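# Place the block on the bench scale's pan

## Task

Set the block down so it rests on the weighing pan of the bench scale.

## Robot and tools

Robot: two arms, left_arm and right_arm, each with a two-finger gripper and a wrist camera. A fixed camera, cam_low, looks on from behind. Calibrated bases in the scene frame: left_arm at (+0.048, +0.357, +0.046) m, quat_wxyz (+1.000, 0, 0, -0.016); right_arm at (+0.003, -0.249, +0.022) m, quat_wxyz (+1.000, 0, 0, -0.025).

Frames. Scene frame: origin at table-top height, halfway between the nominal bases, +z up, +x out over the table, left_arm toward +y (arm names do not match image sides). Fixed cameras and the table use the scene frame. Each arm's reported hand pose, velocities, targets and wrist-camera pose are in that arm's own base frame. Motion offsets are along the axes of that arm's current Hand target. Gripper axes: fingers point along +z, open and close along y. end_effector_position is the spot between the pads, roughly 1 cm short of the fingertips. Printed positions and orientations may be off by a few cm, more when reaching far.

execute_actions(actions, cameras). actions is a list of actions; each action is a list of up to 15 rows, each row one 1/30 s step; a short action repeats its last row to fill 15 steps. Every row is one list of 14 numbers in [-1, 1] covering both arms: left_arm dx, dy, dz, rx, ry, rz, opening, then right_arm in the same order. The first six per arm are an offset, not a pose: measured from that arm's Hand target at the start of the action, in Hand-target axes; every row counts from that same start, not from the row before. Scale: 1.0 = 0.6 m for dx/dy/dz and 180 degrees for the rotation; rx, ry, rz form one rotation vector. Repeating an offset in a new action moves further. opening is absolute: +1 fully open (0.093 m), -1 closed. Sending six zeros re-commands the current Hand target. Images return only if actions is empty or cameras lists names (["all"] for all, [] none).

move(target, speed, blend, opening_speed, grip_force, blocking, cameras). target is one 14-number row (same layout, scale and offset meaning as above, counted from the Hand targets) or a list of up to 15 such rows, all counted from the same starting Hand targets. Grippers travel straight lines, turning the short way. speed: m/s, 0.002 to 2.9, default 0.25 (turn rate up to twice that in rad/s); one value or one per target. blend: corner rounding in m for lists; 0 stops at each point. opening_speed: rate on the -1..+1 scale per second, at least 0.2. grip_force: newtons per pad, 10 to 50 (50 = full, the start value), one number or one per arm; it persists, and lower forces close slowly. Paths run together, at most 10 s, and do not avoid obstacles or the other arm. Faster moves stray and lag more and hit harder; targets deep past a contact press harder. Keep paths away from an arm's own base. The result adds a move: line: done, off_target, moving, held, fault, plus limits (paced = pose clipped, held = steps withheld). done means at rest within 10 mm and 2 degrees; neither done nor off_target tells you about contact.

wait(seconds, 0 to 10): lets time pass with commands held; a running move continues. stop(cameras): brakes a running move. zoom_image(camera, region [x0,y0,x1,y1] pixels, at most 504 by 504) enlarges part of the newest image of cam_low, cam_left_wrist or cam_right_wrist (all 672x504). finished_scene(scene): ends the current scene for good; give its number.

Results: Hand target (the commanded pose after the controller clips rotation to within 40 degrees of the measured one; next offsets count from it), end-effector pose, grip_measured, Joint positions (gripper gap in m last), Joint velocities (may say within noise or be omitted), joint torques (wrap at ±28 N m for joints 1-3), Tool commands. A gripper often rests short of its Hand target; a fresh command, even all zeros, asks again, or send the missing distance. Check position and tilt after each move and correct tilt. Small moves may fail or drift sideways.

Gripping: grip_measured is motor position on the -1..+1 scale. Pads meet near -0.94; an object of width w mm sits near -0.94 + 0.0208·w. Commanding about 0.24 below that grips a rigid block at full force; keep sending that number to hold; release with a value well above it. Readings can be up to 0.02 high. A sudden very low command spikes force briefly.

Joint ranges (rad): waist -2.618 to 3.054, shoulder 0 to 3.142, elbow 0 to 3.142 (straight 2.901), wrist pitch ±1.571, wrist yaw ±1.571, wrist roll ±2.094.

Avoid: dropping the block or releasing it while it moves, anything leaving the table, hard hits on fixed or heavy things, arms or grippers touching each other (the clearance check does not guard grippers or wrist cameras), closing on the other arm's fingers, strain on camera cables, and arm stops. Objects may get brief pushes. Motors heat when holding loads, stretched out or pushing at unreachable poses; MOTOR HOT appears at 75 °C, at 90 °C the arm folds and idles, at 100 °C it goes limp. The result must stay on the pan without the robot.

Each tool is called after "Call:" by a JSON object that holds its "fn" and its "kwargs".

## Session

Call:
{"fn": "execute_actions", "kwargs": {"actions": []}}

Scene clock: 0.00 s.
left_arm: end_effector_position=(+0.2448, -0.1664, +0.1074) grip_measured=+1.000 end_effector_quat_wxyz=(+0.432, -0.017, +0.831, -0.351) | right_arm: end_effector_position=(+0.2291, +0.0898, +0.1241) grip_measured=+1.000 end_effector_quat_wxyz=(+0.476, +0.192, +0.823, +0.242)
Joint positions: left_arm=[-0.526 0.857 0.152 0.311 0.126 -0.65 0.093] | right_arm=[0.581 0.421 0.213 -0.258 0.306 0.849 0.093]
Joint velocities: within noise
Joint torques (N m): no reading
Heat: left arm: 33 °C; right arm: 34 °C.
Hand target: left_arm +0.2480, -0.1682, +0.1166; +0.442, -0.015, +0.823, -0.356 | right_arm +0.2308, +0.0909, +0.1316; +0.482, +0.192, +0.818, +0.248
Tool commands: left_gripper/opening=+1.0 right_gripper/opening=+1.0

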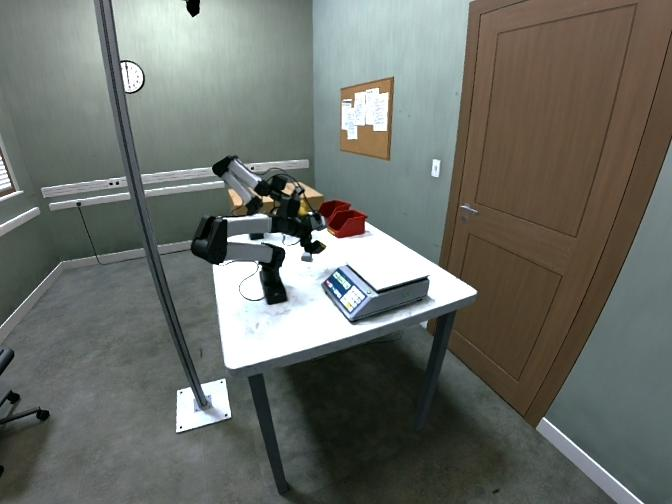

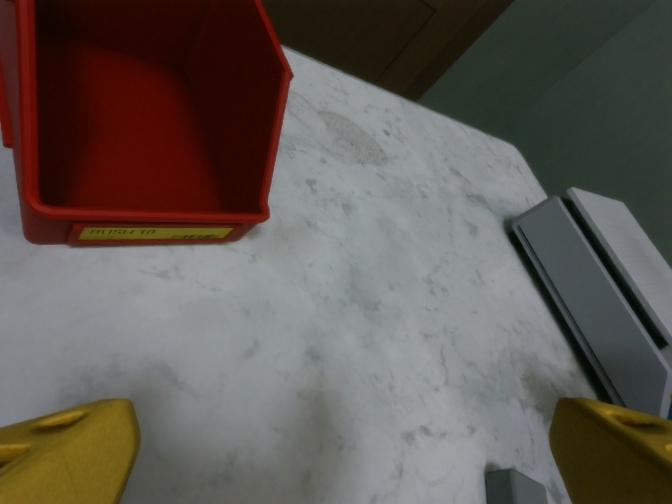

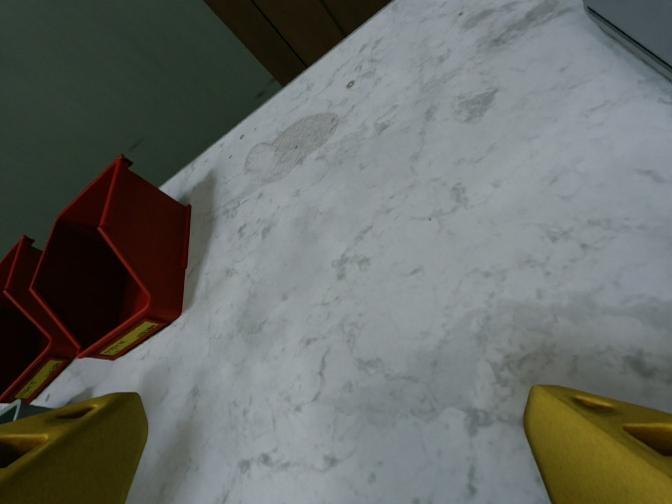

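Call:
{"fn": "zoom_image", "kwargs": {"camera": "cam_low", "region": [180, 140, 480, 350]}}

Call:
{"fn": "zoom_image", "kwargs": {"camera": "cam_left_wrist", "region": [420, 384, 600, 504]}}

Scaled by 1.680 from the camera's 672x504 image, which has a finer 960x720 frame.

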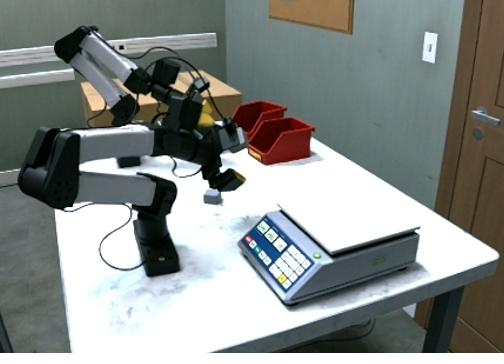

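Scaled by 2.800 from the camera's 672x504 image, which has a finer 960x720 frame.

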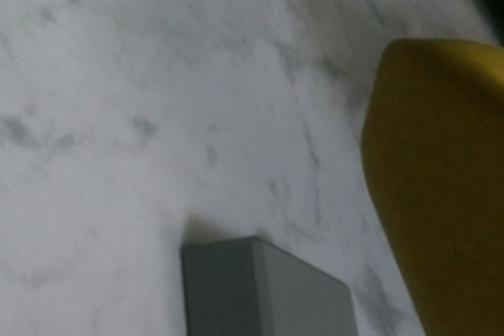

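Call:
{"fn": "move", "kwargs": {"target": [0,0,0,0,0,0,1,0.076,0.136,-0.087,0.031,0.386,-0.351,1], "cameras": ["cam_low","cam_right_wrist"], "speed": 0.5}}

Scene clock: 34.47 s.
left_arm: end_effector_position=(+0.2448, -0.1664, +0.1074) grip_measured=+1.000 end_effector_quat_wxyz=(+0.432, -0.017, +0.831, -0.351) | right_arm: end_effector_position=(+0.1676, +0.1655, +0.1624) grip_measured=+1.000 end_effector_quat_wxyz=(-0.006, -0.376, +0.927, -0.003)
Joint positions: left_arm=[-0.526 0.857 0.152 0.311 0.126 -0.65 0.093] | right_arm=[0.78 1.45 1.326 -1.46 0.001 0.009 0.093]
Joint torques (N m): left_arm=[-0.06 -1.74 10.07 2.57 0.02 -0.02] | right_arm=[0.65 -3.17 8.95 0.22 0.07 -0.18]
Heat: left arm: 39 °C; right arm: 39 °C.
Hand target: left_arm +0.2480, -0.1682, +0.1166; +0.442, -0.015, +0.823, -0.356 | right_arm +0.1697, +0.1702, +0.1697; +0.000, -0.384, +0.923, +0.001
Off the commanded pose: left_arm 0.010 m, 2 deg | right_arm 0.009 m, 1 deg.
move: done
camera_calibration:
cam_right_wrist: T_world_to_cam=[[0.680267, -0.732946, 0.00515047, 0.006311], [-0.670104, -0.619063, 0.409538, 0.1924], [-0.296981, -0.282047, -0.912278, 0.331328], [0, 0, 0, 1]] pos_world=[0.223033, 0.217184, 0.223435]
Images, in order (width x height): cam_low 672x504, cam_right_wrist 672x504.

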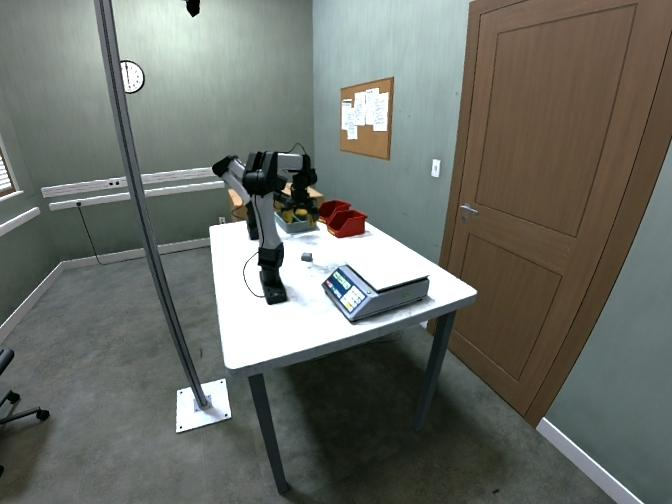

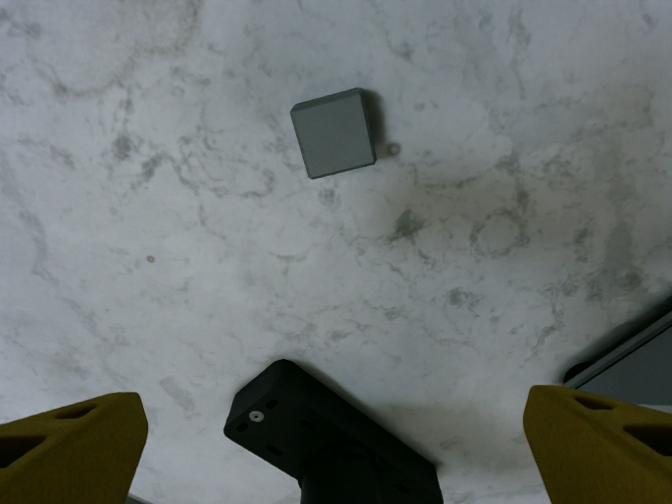

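Call:
{"fn": "move", "kwargs": {"target": [0,0,0,0,0,0,1,-0.079,-0.004,0.135,0,0,-0.083,1], "cameras": ["cam_right_wrist"], "speed": 0.4}}

Scene clock: 46.70 s.
left_arm: end_effector_position=(+0.2448, -0.1664, +0.1074) grip_measured=+1.000 end_effector_quat_wxyz=(+0.432, -0.017, +0.831, -0.351) | right_arm: end_effector_position=(+0.2043, +0.2017, +0.0920) grip_measured=+1.000 end_effector_quat_wxyz=(-0.001, -0.496, +0.868, -0.001)
Joint positions: left_arm=[-0.526 0.857 0.152 0.311 0.126 -0.65 0.093] | right_arm=[0.78 1.643 1.234 -1.164 0.001 -0.259 0.093]
Joint torques (N m): left_arm=[0.01 -1.77 9.96 2.54 0 0.01] | right_arm=[-0.08 -5.27 5.09 0.57 0.05 -0.17]
Heat: left arm: 41 °C; right arm: 41 °C.
Hand target: left_arm +0.2480, -0.1682, +0.1166; +0.442, -0.015, +0.823, -0.356 | right_arm +0.2048, +0.2023, +0.0888; +0.000, -0.501, +0.865, +0.001
Off the commanded pose: left_arm 0.010 m, 2 deg | right_arm 0.003 m, 1 deg.
move: done
camera_calibration:
cam_right_wrist: T_world_to_cam=[[0.849947, -0.526852, 0.00415763, -0.0679293], [-0.484371, -0.778261, 0.399618, 0.263357], [-0.207304, -0.341668, -0.916672, 0.282232], [0, 0, 0, 1]] pos_world=[0.243807, 0.265601, 0.153755]
Images, in order (width x height): cam_right_wrist 672x504.

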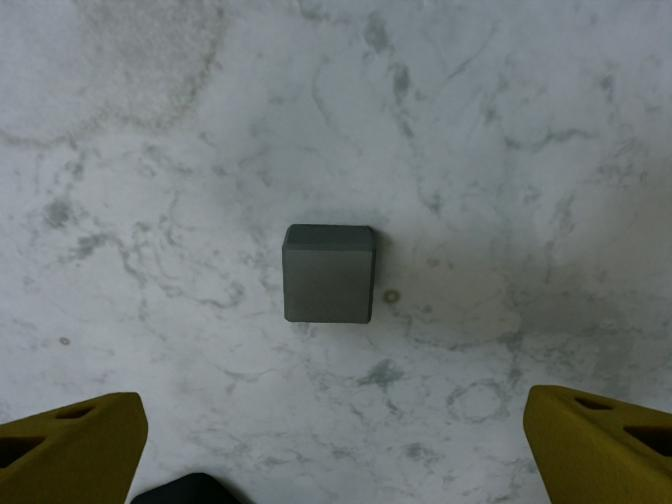

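Call:
{"fn": "move", "kwargs": {"target": [[0,0,0,0,0,0,1,0.007,0.004,0.152,0,0,0,1],[0,0,0,0,0,0,1,0.007,0.004,0.152,0,0,0,-0.5],[0,0,0,0,0,0,1,0.007,0.004,-0.15,0,0,0,-0.5]], "cameras": ["cam_low","cam_right_wrist"], "speed": [0.2,0.2,0.25], "opening_speed": 1.5}}

Call:
{"fn": "zoom_image", "kwargs": {"camera": "cam_low", "region": [230, 140, 480, 350]}}

Scene clock: 60.37 s.
left_arm: end_effector_position=(+0.2448, -0.1664, +0.1074) grip_measured=+1.000 end_effector_quat_wxyz=(+0.432, -0.017, +0.831, -0.351) | right_arm: end_effector_position=(+0.1993, +0.1968, +0.1712) grip_measured=-0.308 end_effector_quat_wxyz=(-0.007, -0.496, +0.868, -0.003)
Joint positions: left_arm=[-0.526 0.857 0.152 0.311 0.126 -0.65 0.093] | right_arm=[0.78 1.625 1.53 -1.491 0.001 -0.259 0.03]
Joint torques (N m): left_arm=[-0.12 -1.77 10.06 2.56 0.02 -0.03] | right_arm=[0.29 -5.23 8.5 0.2 0.06 -0.14]
Heat: left arm: 42 °C; right arm: 39 °C.
Hand target: left_arm +0.2480, -0.1682, +0.1166; +0.442, -0.015, +0.823, -0.356 | right_arm +0.2007, +0.1997, +0.1788; +0.000, -0.501, +0.865, +0.001
Off the commanded pose: left_arm 0.010 m, 2 deg | right_arm 0.008 m, 1 deg.
move: done
camera_calibration:
cam_right_wrist: T_world_to_cam=[[0.850147, -0.526544, 0.00103984, -0.0660996], [-0.480344, -0.774742, 0.411151, 0.221992], [-0.215684, -0.350039, -0.911567, 0.354589], [0, 0, 0, 1]] pos_world=[0.239306, 0.261302, 0.232028]
Images, in order (width x height): cam_low 672x504, cam_right_wrist 672x504.

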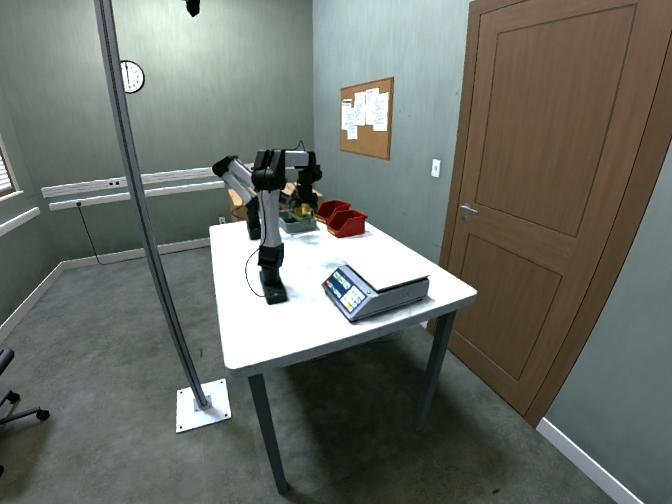

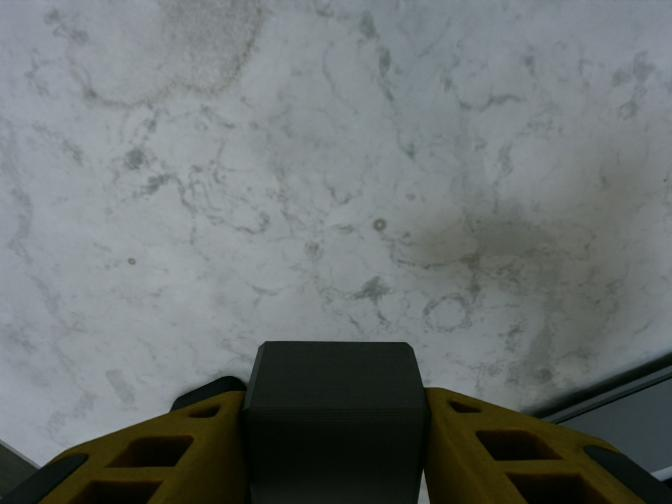

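Scaled by 2.016 from the camera's 672x504 image, which has a finer 960x720 frame.

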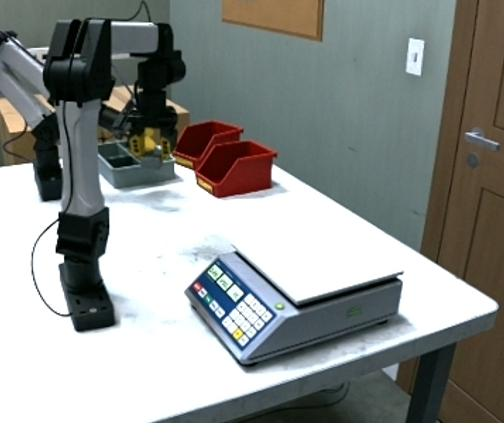

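Call:
{"fn": "move", "kwargs": {"target": [0,0,0,0,0,0,1,0.336,-0.4025,-0.118,0,0,0.428,-0.5], "cameras": ["cam_low","cam_right_wrist"], "speed": 0.4}}

Call:
{"fn": "zoom_image", "kwargs": {"camera": "cam_low", "region": [250, 140, 480, 340]}}

Scene clock: 74.10 s.
left_arm: end_effector_position=(+0.2448, -0.1664, +0.1074) grip_measured=+1.000 end_effector_quat_wxyz=(+0.432, -0.017, +0.831, -0.351) | right_arm: end_effector_position=(+0.3058, -0.0938, +0.2414) grip_measured=-0.307 end_effector_quat_wxyz=(+0.095, +0.138, +0.986, -0.016)
Joint positions: left_arm=[-0.526 0.857 0.152 0.311 0.126 -0.65 0.093] | right_arm=[-0.297 1.657 1.837 -1.556 0.001 -0.018 0.03]
Joint torques (N m): left_arm=[0.01 -1.69 9.98 2.54 0.03 -0.03] | right_arm=[-0.16 -4.7 8.81 0.73 0.08 0.09]
Heat: left arm: 43 °C; right arm: 40 °C.
Hand target: left_arm +0.2480, -0.1682, +0.1166; +0.442, -0.015, +0.823, -0.356 | right_arm +0.3097, -0.0956, +0.2491; +0.000, +0.147, +0.989, +0.001
Off the commanded pose: left_arm 0.010 m, 2 deg | right_arm 0.009 m, 11 deg.
joint sent to its limit (right arm) — joint 4 (wrist pitch), lower limit. The joint targets are off in orientation, not in position.
move: off_target (right_arm)
camera_calibration:
cam_right_wrist: T_world_to_cam=[[-0.298029, -0.954549, 0.00372114, 0.000508953], [-0.932456, 0.291961, 0.212802, 0.305285], [-0.204217, 0.0599516, -0.977088, 0.390642], [0, 0, 0, 1]] pos_world=[0.364592, -0.112065, 0.316724]
Images, in order (width x height): cam_low 672x504, cam_right_wrist 672x504.

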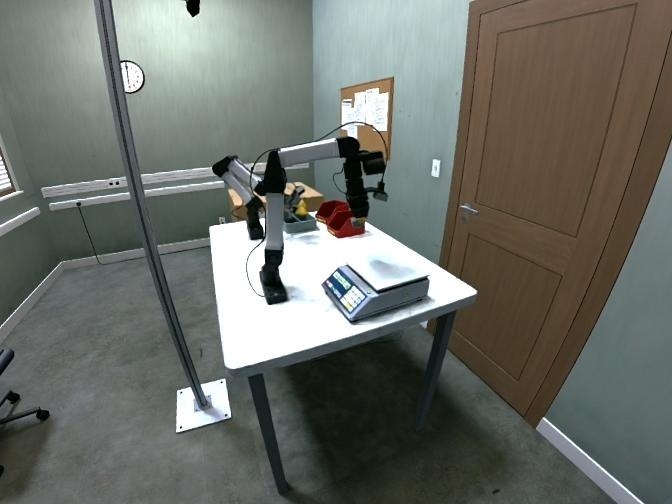

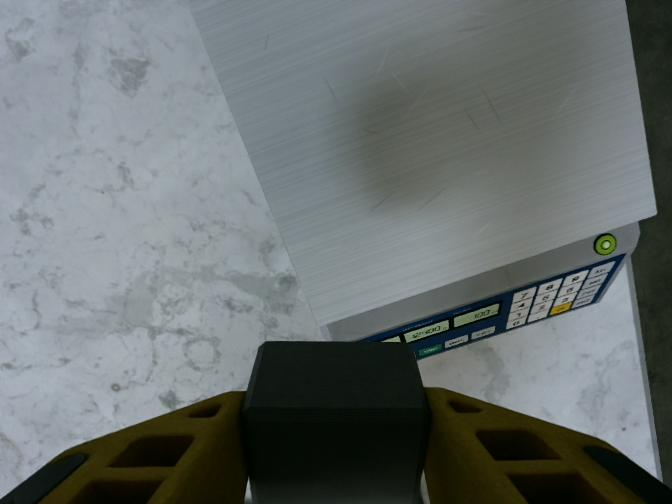

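Scaled by 2.191 from the camera's 672x504 image, which has a finer 960x720 frame.

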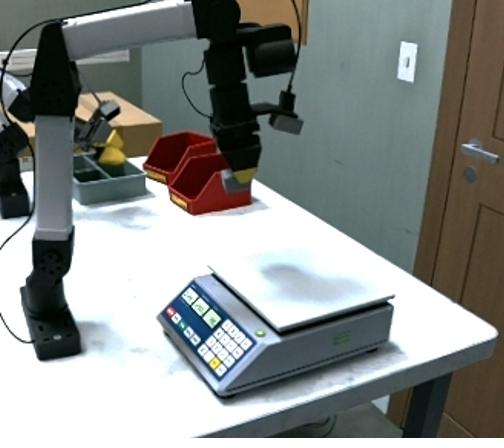

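Call:
{"fn": "move", "kwargs": {"target": [0,0,0,0,0,0,1,-0.110,-0.087,0.19,0,0,0.04,-0.5], "cameras": ["cam_low","cam_right_wrist"], "speed": 0.25}}

Call:
{"fn": "zoom_image", "kwargs": {"camera": "cam_low", "region": [310, 200, 450, 330]}}

Scene clock: 88.73 s.
left_arm: end_effector_position=(+0.2448, -0.1664, +0.1074) grip_measured=+1.000 end_effector_quat_wxyz=(+0.432, -0.017, +0.831, -0.351) | right_arm: end_effector_position=(+0.3490, -0.1603, +0.1258) grip_measured=-0.307 end_effector_quat_wxyz=(-0.022, +0.205, +0.979, +0.005)
Joint positions: left_arm=[-0.526 0.857 0.152 0.311 0.126 -0.65 0.093] | right_arm=[-0.43 2.058 1.902 -1.46 0.001 -0.017 0.03]
Joint torques (N m): left_arm=[-0.12 -1.7 9.98 2.55 0.01 -0.01] | right_arm=[-0.08 -8.83 8.84 0.36 0.07 0.04]
Heat: left arm: 44 °C; right arm: 43 °C.
Hand target: left_arm +0.2480, -0.1682, +0.1166; +0.442, -0.015, +0.823, -0.356 | right_arm +0.3575, -0.1645, +0.1349; +0.000, +0.209, +0.978, +0.001
Off the commanded pose: left_arm 0.010 m, 2 deg | right_arm 0.013 m, 3 deg.
move: off_target (right_arm)
camera_calibration:
cam_right_wrist: T_world_to_cam=[[-0.421807, -0.906674, 0.00465742, 0.00109666], [-0.814275, 0.38107, 0.437883, 0.334308], [-0.398792, 0.18091, -0.89902, 0.367922], [0, 0, 0, 1]] pos_world=[0.419405, -0.192961, 0.184376]
Images, in order (width x height): cam_low 672x504, cam_right_wrist 672x504.

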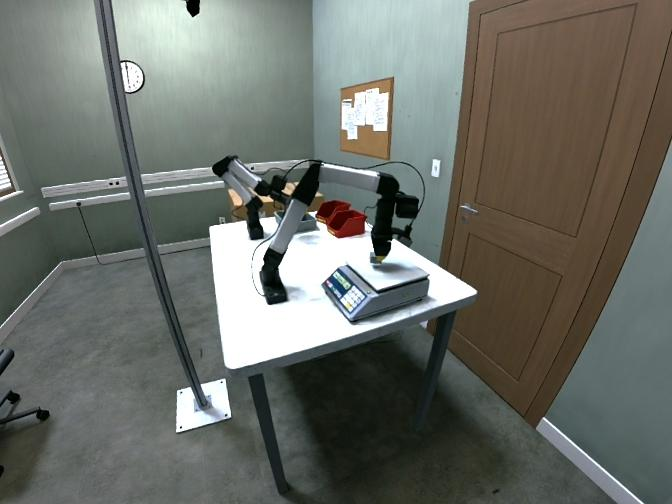

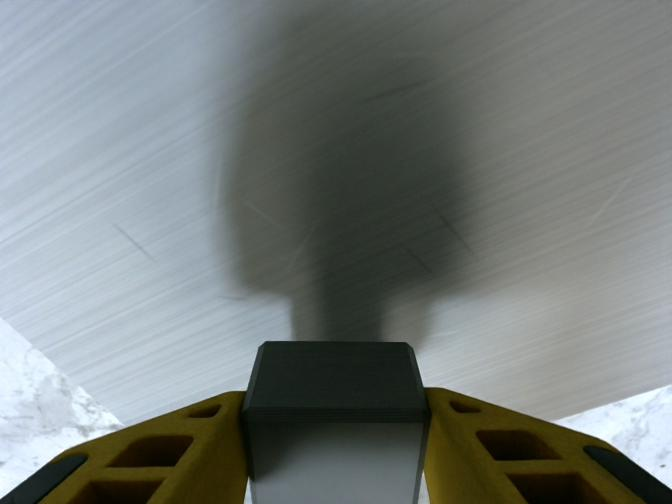

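Scaled by 3.600 from the camera's 672x504 image, which has a finer 960x720 frame.

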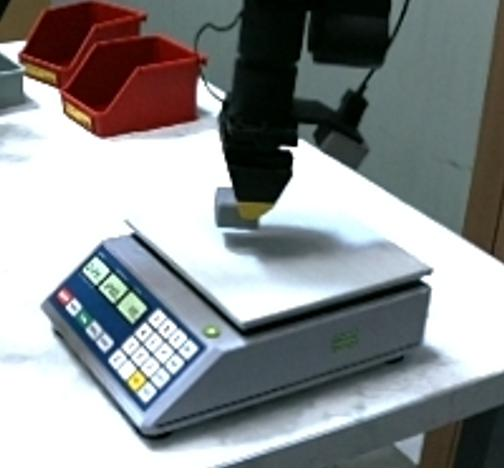

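Call:
{"fn": "move", "kwargs": {"target": [0,0,0,0,0,0,1,0,0,0.045,0,0,0,-0.5], "cameras": ["cam_low","cam_right_wrist"], "speed": 0.06}}

Call:
{"fn": "zoom_image", "kwargs": {"camera": "cam_low", "region": [340, 230, 420, 300]}}

Scene clock: 95.97 s.
left_arm: end_effector_position=(+0.2448, -0.1664, +0.1074) grip_measured=+1.000 end_effector_quat_wxyz=(+0.432, -0.017, +0.831, -0.351) | right_arm: end_effector_position=(+0.3569, -0.1639, +0.1081) grip_measured=-0.307 end_effector_quat_wxyz=(-0.006, +0.205, +0.979, +0.001)
Joint positions: left_arm=[-0.526 0.857 0.152 0.311 0.126 -0.65 0.093] | right_arm=[-0.43 2.058 1.832 -1.358 0.001 -0.017 0.03]
Joint torques (N m): left_arm=[-0.06 -1.72 10.02 2.56 0.01 -0.02] | right_arm=[-0.06 -9.4 5 0.51 0.07 0.04]
Heat: left arm: 45 °C; right arm: 42 °C.
Hand target: left_arm +0.2480, -0.1682, +0.1166; +0.442, -0.015, +0.823, -0.356 | right_arm +0.3575, -0.1645, +0.1079; +0.000, +0.209, +0.978, +0.001
Off the commanded pose: left_arm 0.010 m, 2 deg | right_arm 0.001 m, 1 deg.
move: done
camera_calibration:
cam_right_wrist: T_world_to_cam=[[-0.421989, -0.90659, 0.00444896, 0.00137299], [-0.826745, 0.386828, 0.408481, 0.358507], [-0.372045, 0.168696, -0.912756, 0.34575], [0, 0, 0, 1]] pos_world=[0.425608, -0.195762, 0.169137]
Images, in order (width x height): cam_low 672x504, cam_right_wrist 672x504.

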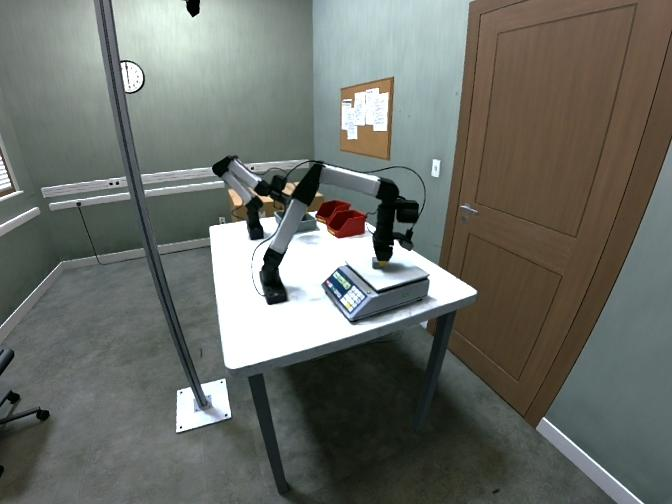

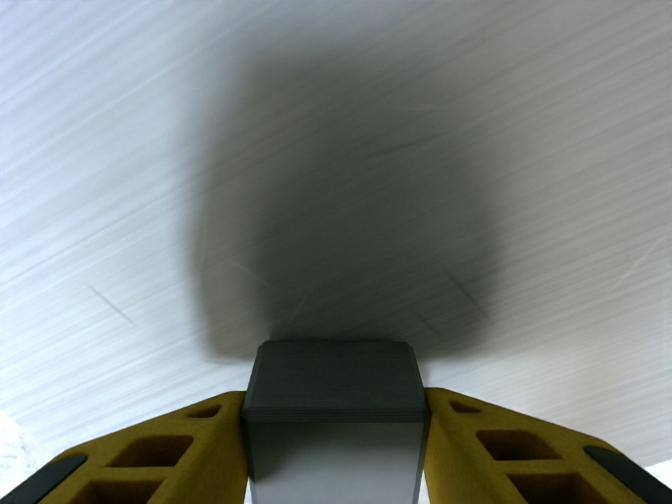

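Scaled by 6.300 from the camera's 672x504 image, which has a finer 960x720 frame.

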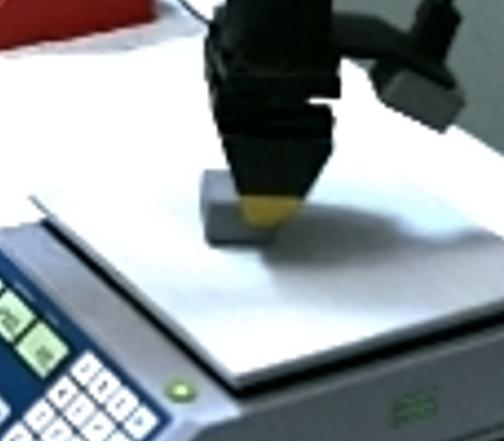

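Call:
{"fn": "move", "kwargs": {"target": [0,0,0,0,0,0,1,0,0,0.018,0,0,0,-0.5], "cameras": ["cam_low","cam_right_wrist"], "speed": 0.03}}

Call:
{"fn": "zoom_image", "kwargs": {"camera": "cam_low", "region": [340, 230, 420, 300]}}

Scene clock: 100.37 s.
left_arm: end_effector_position=(+0.2448, -0.1664, +0.1074) grip_measured=+1.000 end_effector_quat_wxyz=(+0.432, -0.017, +0.831, -0.351) | right_arm: end_effector_position=(+0.3568, -0.1638, +0.1053) grip_measured=-0.307 end_effector_quat_wxyz=(-0.003, +0.205, +0.979, +0.000)
Joint positions: left_arm=[-0.526 0.857 0.152 0.311 0.126 -0.65 0.093] | right_arm=[-0.43 2.05 1.81 -1.336 0.001 -0.017 0.03]
Joint torques (N m): left_arm=[0.02 -1.74 9.96 2.55 0 -0.01] | right_arm=[-0.05 -8.64 3.44 0.77 0.07 0.04]
Heat: left arm: 45 °C; right arm: 42 °C.
Hand target: left_arm +0.2480, -0.1682, +0.1166; +0.442, -0.015, +0.823, -0.356 | right_arm +0.3576, -0.1645, +0.0972; +0.000, +0.209, +0.978, +0.001
Off the commanded pose: left_arm 0.010 m, 2 deg | right_arm 0.008 m, 1 deg.
move: done
camera_calibration:
cam_right_wrist: T_world_to_cam=[[-0.422011, -0.90658, 0.00443934, 0.00136659], [-0.829256, 0.387987, 0.402245, 0.361285], [-0.366389, 0.16607, -0.915521, 0.340987], [0, 0, 0, 1]] pos_world=[0.425108, -0.195563, 0.16685]
Images, in order (width x height): cam_low 672x504, cam_right_wrist 672x504.

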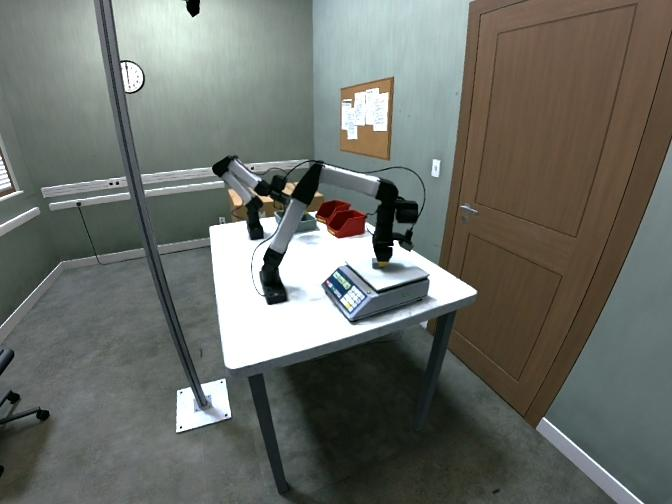

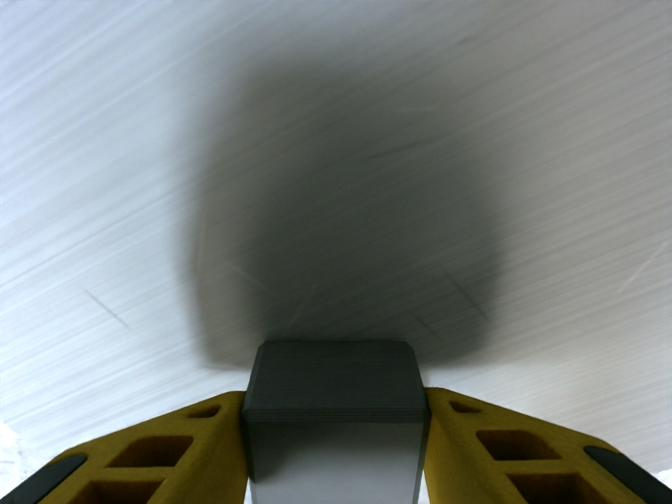

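Scaled by 6.300 from the camera's 672x504 image, which has a finer 960x720 frame.

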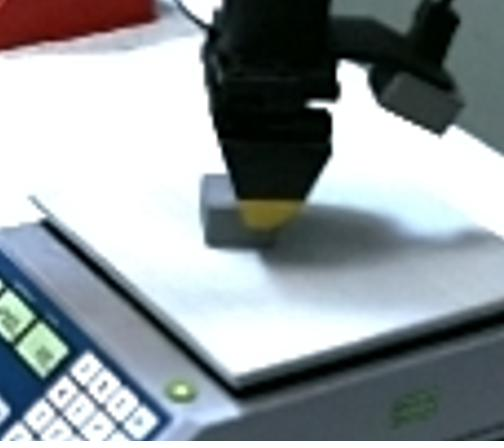

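Call:
{"fn": "move", "kwargs": {"target": [0,0,0,0,0,0,1,0,0,0.012,0,0,0,-0.5], "cameras": ["cam_low"], "speed": 0.03}}

Call:
{"fn": "zoom_image", "kwargs": {"camera": "cam_low", "region": [340, 230, 420, 300]}}

Scene clock: 104.07 s.
left_arm: end_effector_position=(+0.2448, -0.1664, +0.1074) grip_measured=+1.000 end_effector_quat_wxyz=(+0.432, -0.017, +0.831, -0.351) | right_arm: end_effector_position=(+0.3566, -0.1638, +0.1048) grip_measured=-0.307 end_effector_quat_wxyz=(+0.003, +0.205, +0.979, -0.001)
Joint positions: left_arm=[-0.526 0.857 0.152 0.311 0.126 -0.65 0.093] | right_arm=[-0.43 2.037 1.788 -1.316 0.001 -0.017 0.03]
Joint torques (N m): left_arm=[0.01 -1.72 10.04 2.56 0 -0.02] | right_arm=[-0.06 -7.36 2.97 0.91 0.07 0.04]
Heat: left arm: 45 °C; right arm: 41 °C.
Hand target: left_arm +0.2480, -0.1682, +0.1166; +0.442, -0.015, +0.823, -0.356 | right_arm +0.3575, -0.1645, +0.0899; +0.000, +0.209, +0.978, +0.001
Off the commanded pose: left_arm 0.010 m, 2 deg | right_arm 0.015 m, 1 deg.
move: off_target (right_arm)
Images, in order (width x height): cam_low 672x504.

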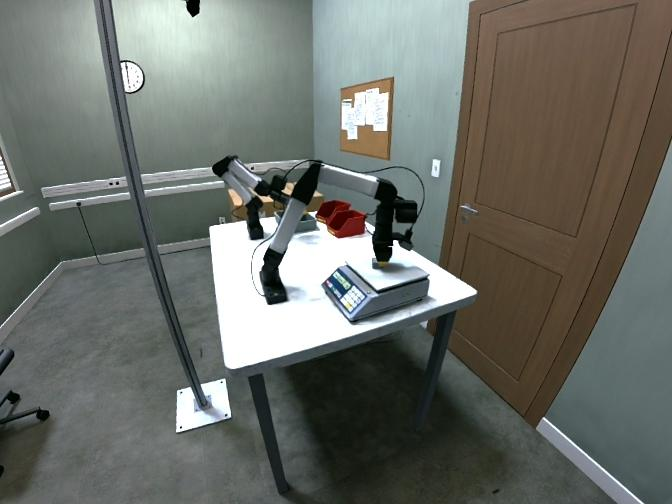

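Scaled by 6.300 from the camera's 672x504 image, which has a finer 960x720 frame.

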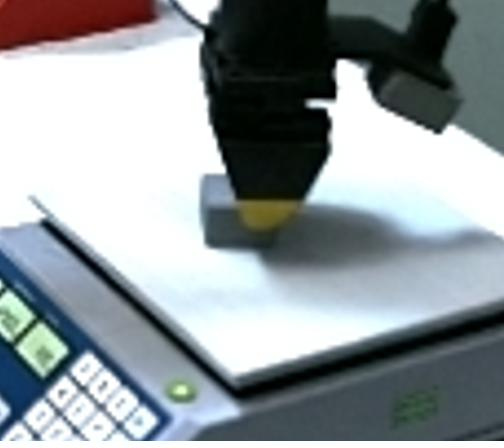

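Call:
{"fn": "move", "kwargs": {"target": [[0,0,0,0,0,0,1,0,0,-0.018,0,0,0,-0.5],[0,0,0,0,0,0,1,0,0,-0.018,0,0,0,0.3],[0,0,0,0,0,0,1,0,0,-0.2,0,0,0,0.3]], "cameras": ["cam_low","cam_right_wrist"], "speed": [0.05,0.1,0.15], "opening_speed": 0.8}}

Scene clock: 111.77 s.
left_arm: end_effector_position=(+0.2448, -0.1664, +0.1074) grip_measured=+1.000 end_effector_quat_wxyz=(+0.432, -0.017, +0.831, -0.351) | right_arm: end_effector_position=(+0.3580, -0.1644, +0.1897) grip_measured=+0.298 end_effector_quat_wxyz=(+0.046, +0.205, +0.978, -0.011)
Joint positions: left_arm=[-0.526 0.857 0.152 0.311 0.126 -0.65 0.093] | right_arm=[-0.43 2.006 2.08 -1.551 0.001 -0.017 0.06]
Joint torques (N m): left_arm=[-0.12 -1.73 10.03 2.56 0.01 -0.01] | right_arm=[-0.08 -10.91 8.46 0.44 0.08 0.03]
Heat: left arm: 46 °C; right arm: 40 °C.
Hand target: left_arm +0.2480, -0.1682, +0.1166; +0.442, -0.015, +0.823, -0.356 | right_arm +0.3576, -0.1646, +0.2100; +0.000, +0.209, +0.978, +0.001
Off the commanded pose: left_arm 0.010 m, 2 deg | right_arm 0.020 m, 5 deg.
joint sent to its limit (right arm) — joint 4 (wrist pitch), lower limit. The joint targets are off in orientation, not in position.
move: off_target (right_arm)
camera_calibration:
cam_right_wrist: T_world_to_cam=[[-0.422398, -0.906402, 0.00384108, 0.00132266], [-0.861569, 0.402815, 0.308931, 0.360257], [-0.281563, 0.127183, -0.951077, 0.388757], [0, 0, 0, 1]] pos_world=[0.420404, -0.193361, 0.258438]
Images, in order (width x height): cam_low 672x504, cam_right_wrist 672x504.

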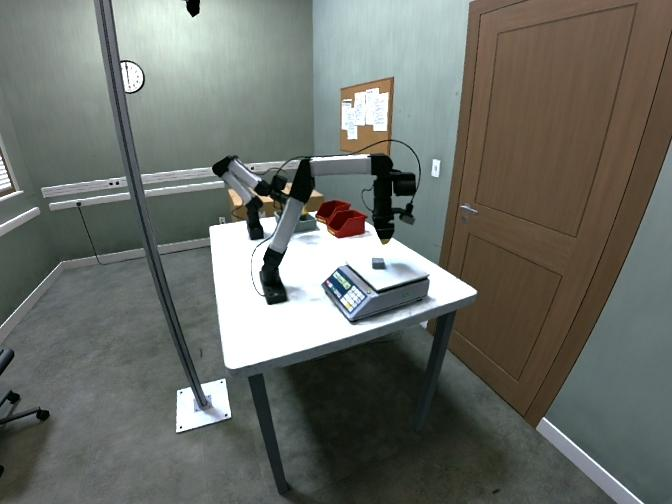

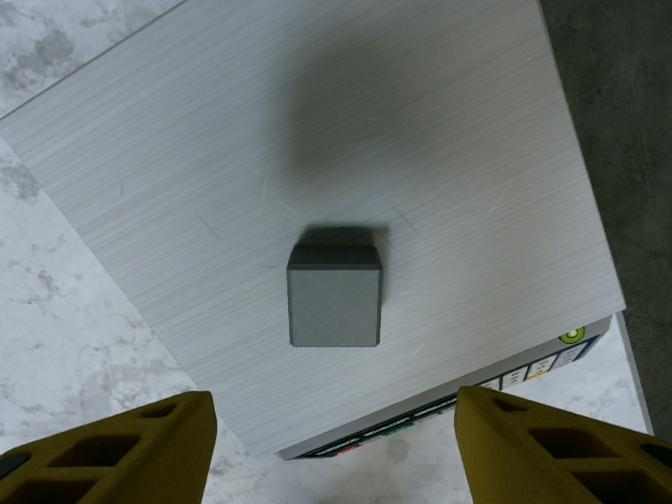

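Placed.

Call:
{"fn": "finished_scene", "kwargs": {"scene": 1}}

The scene is finished: the task was done.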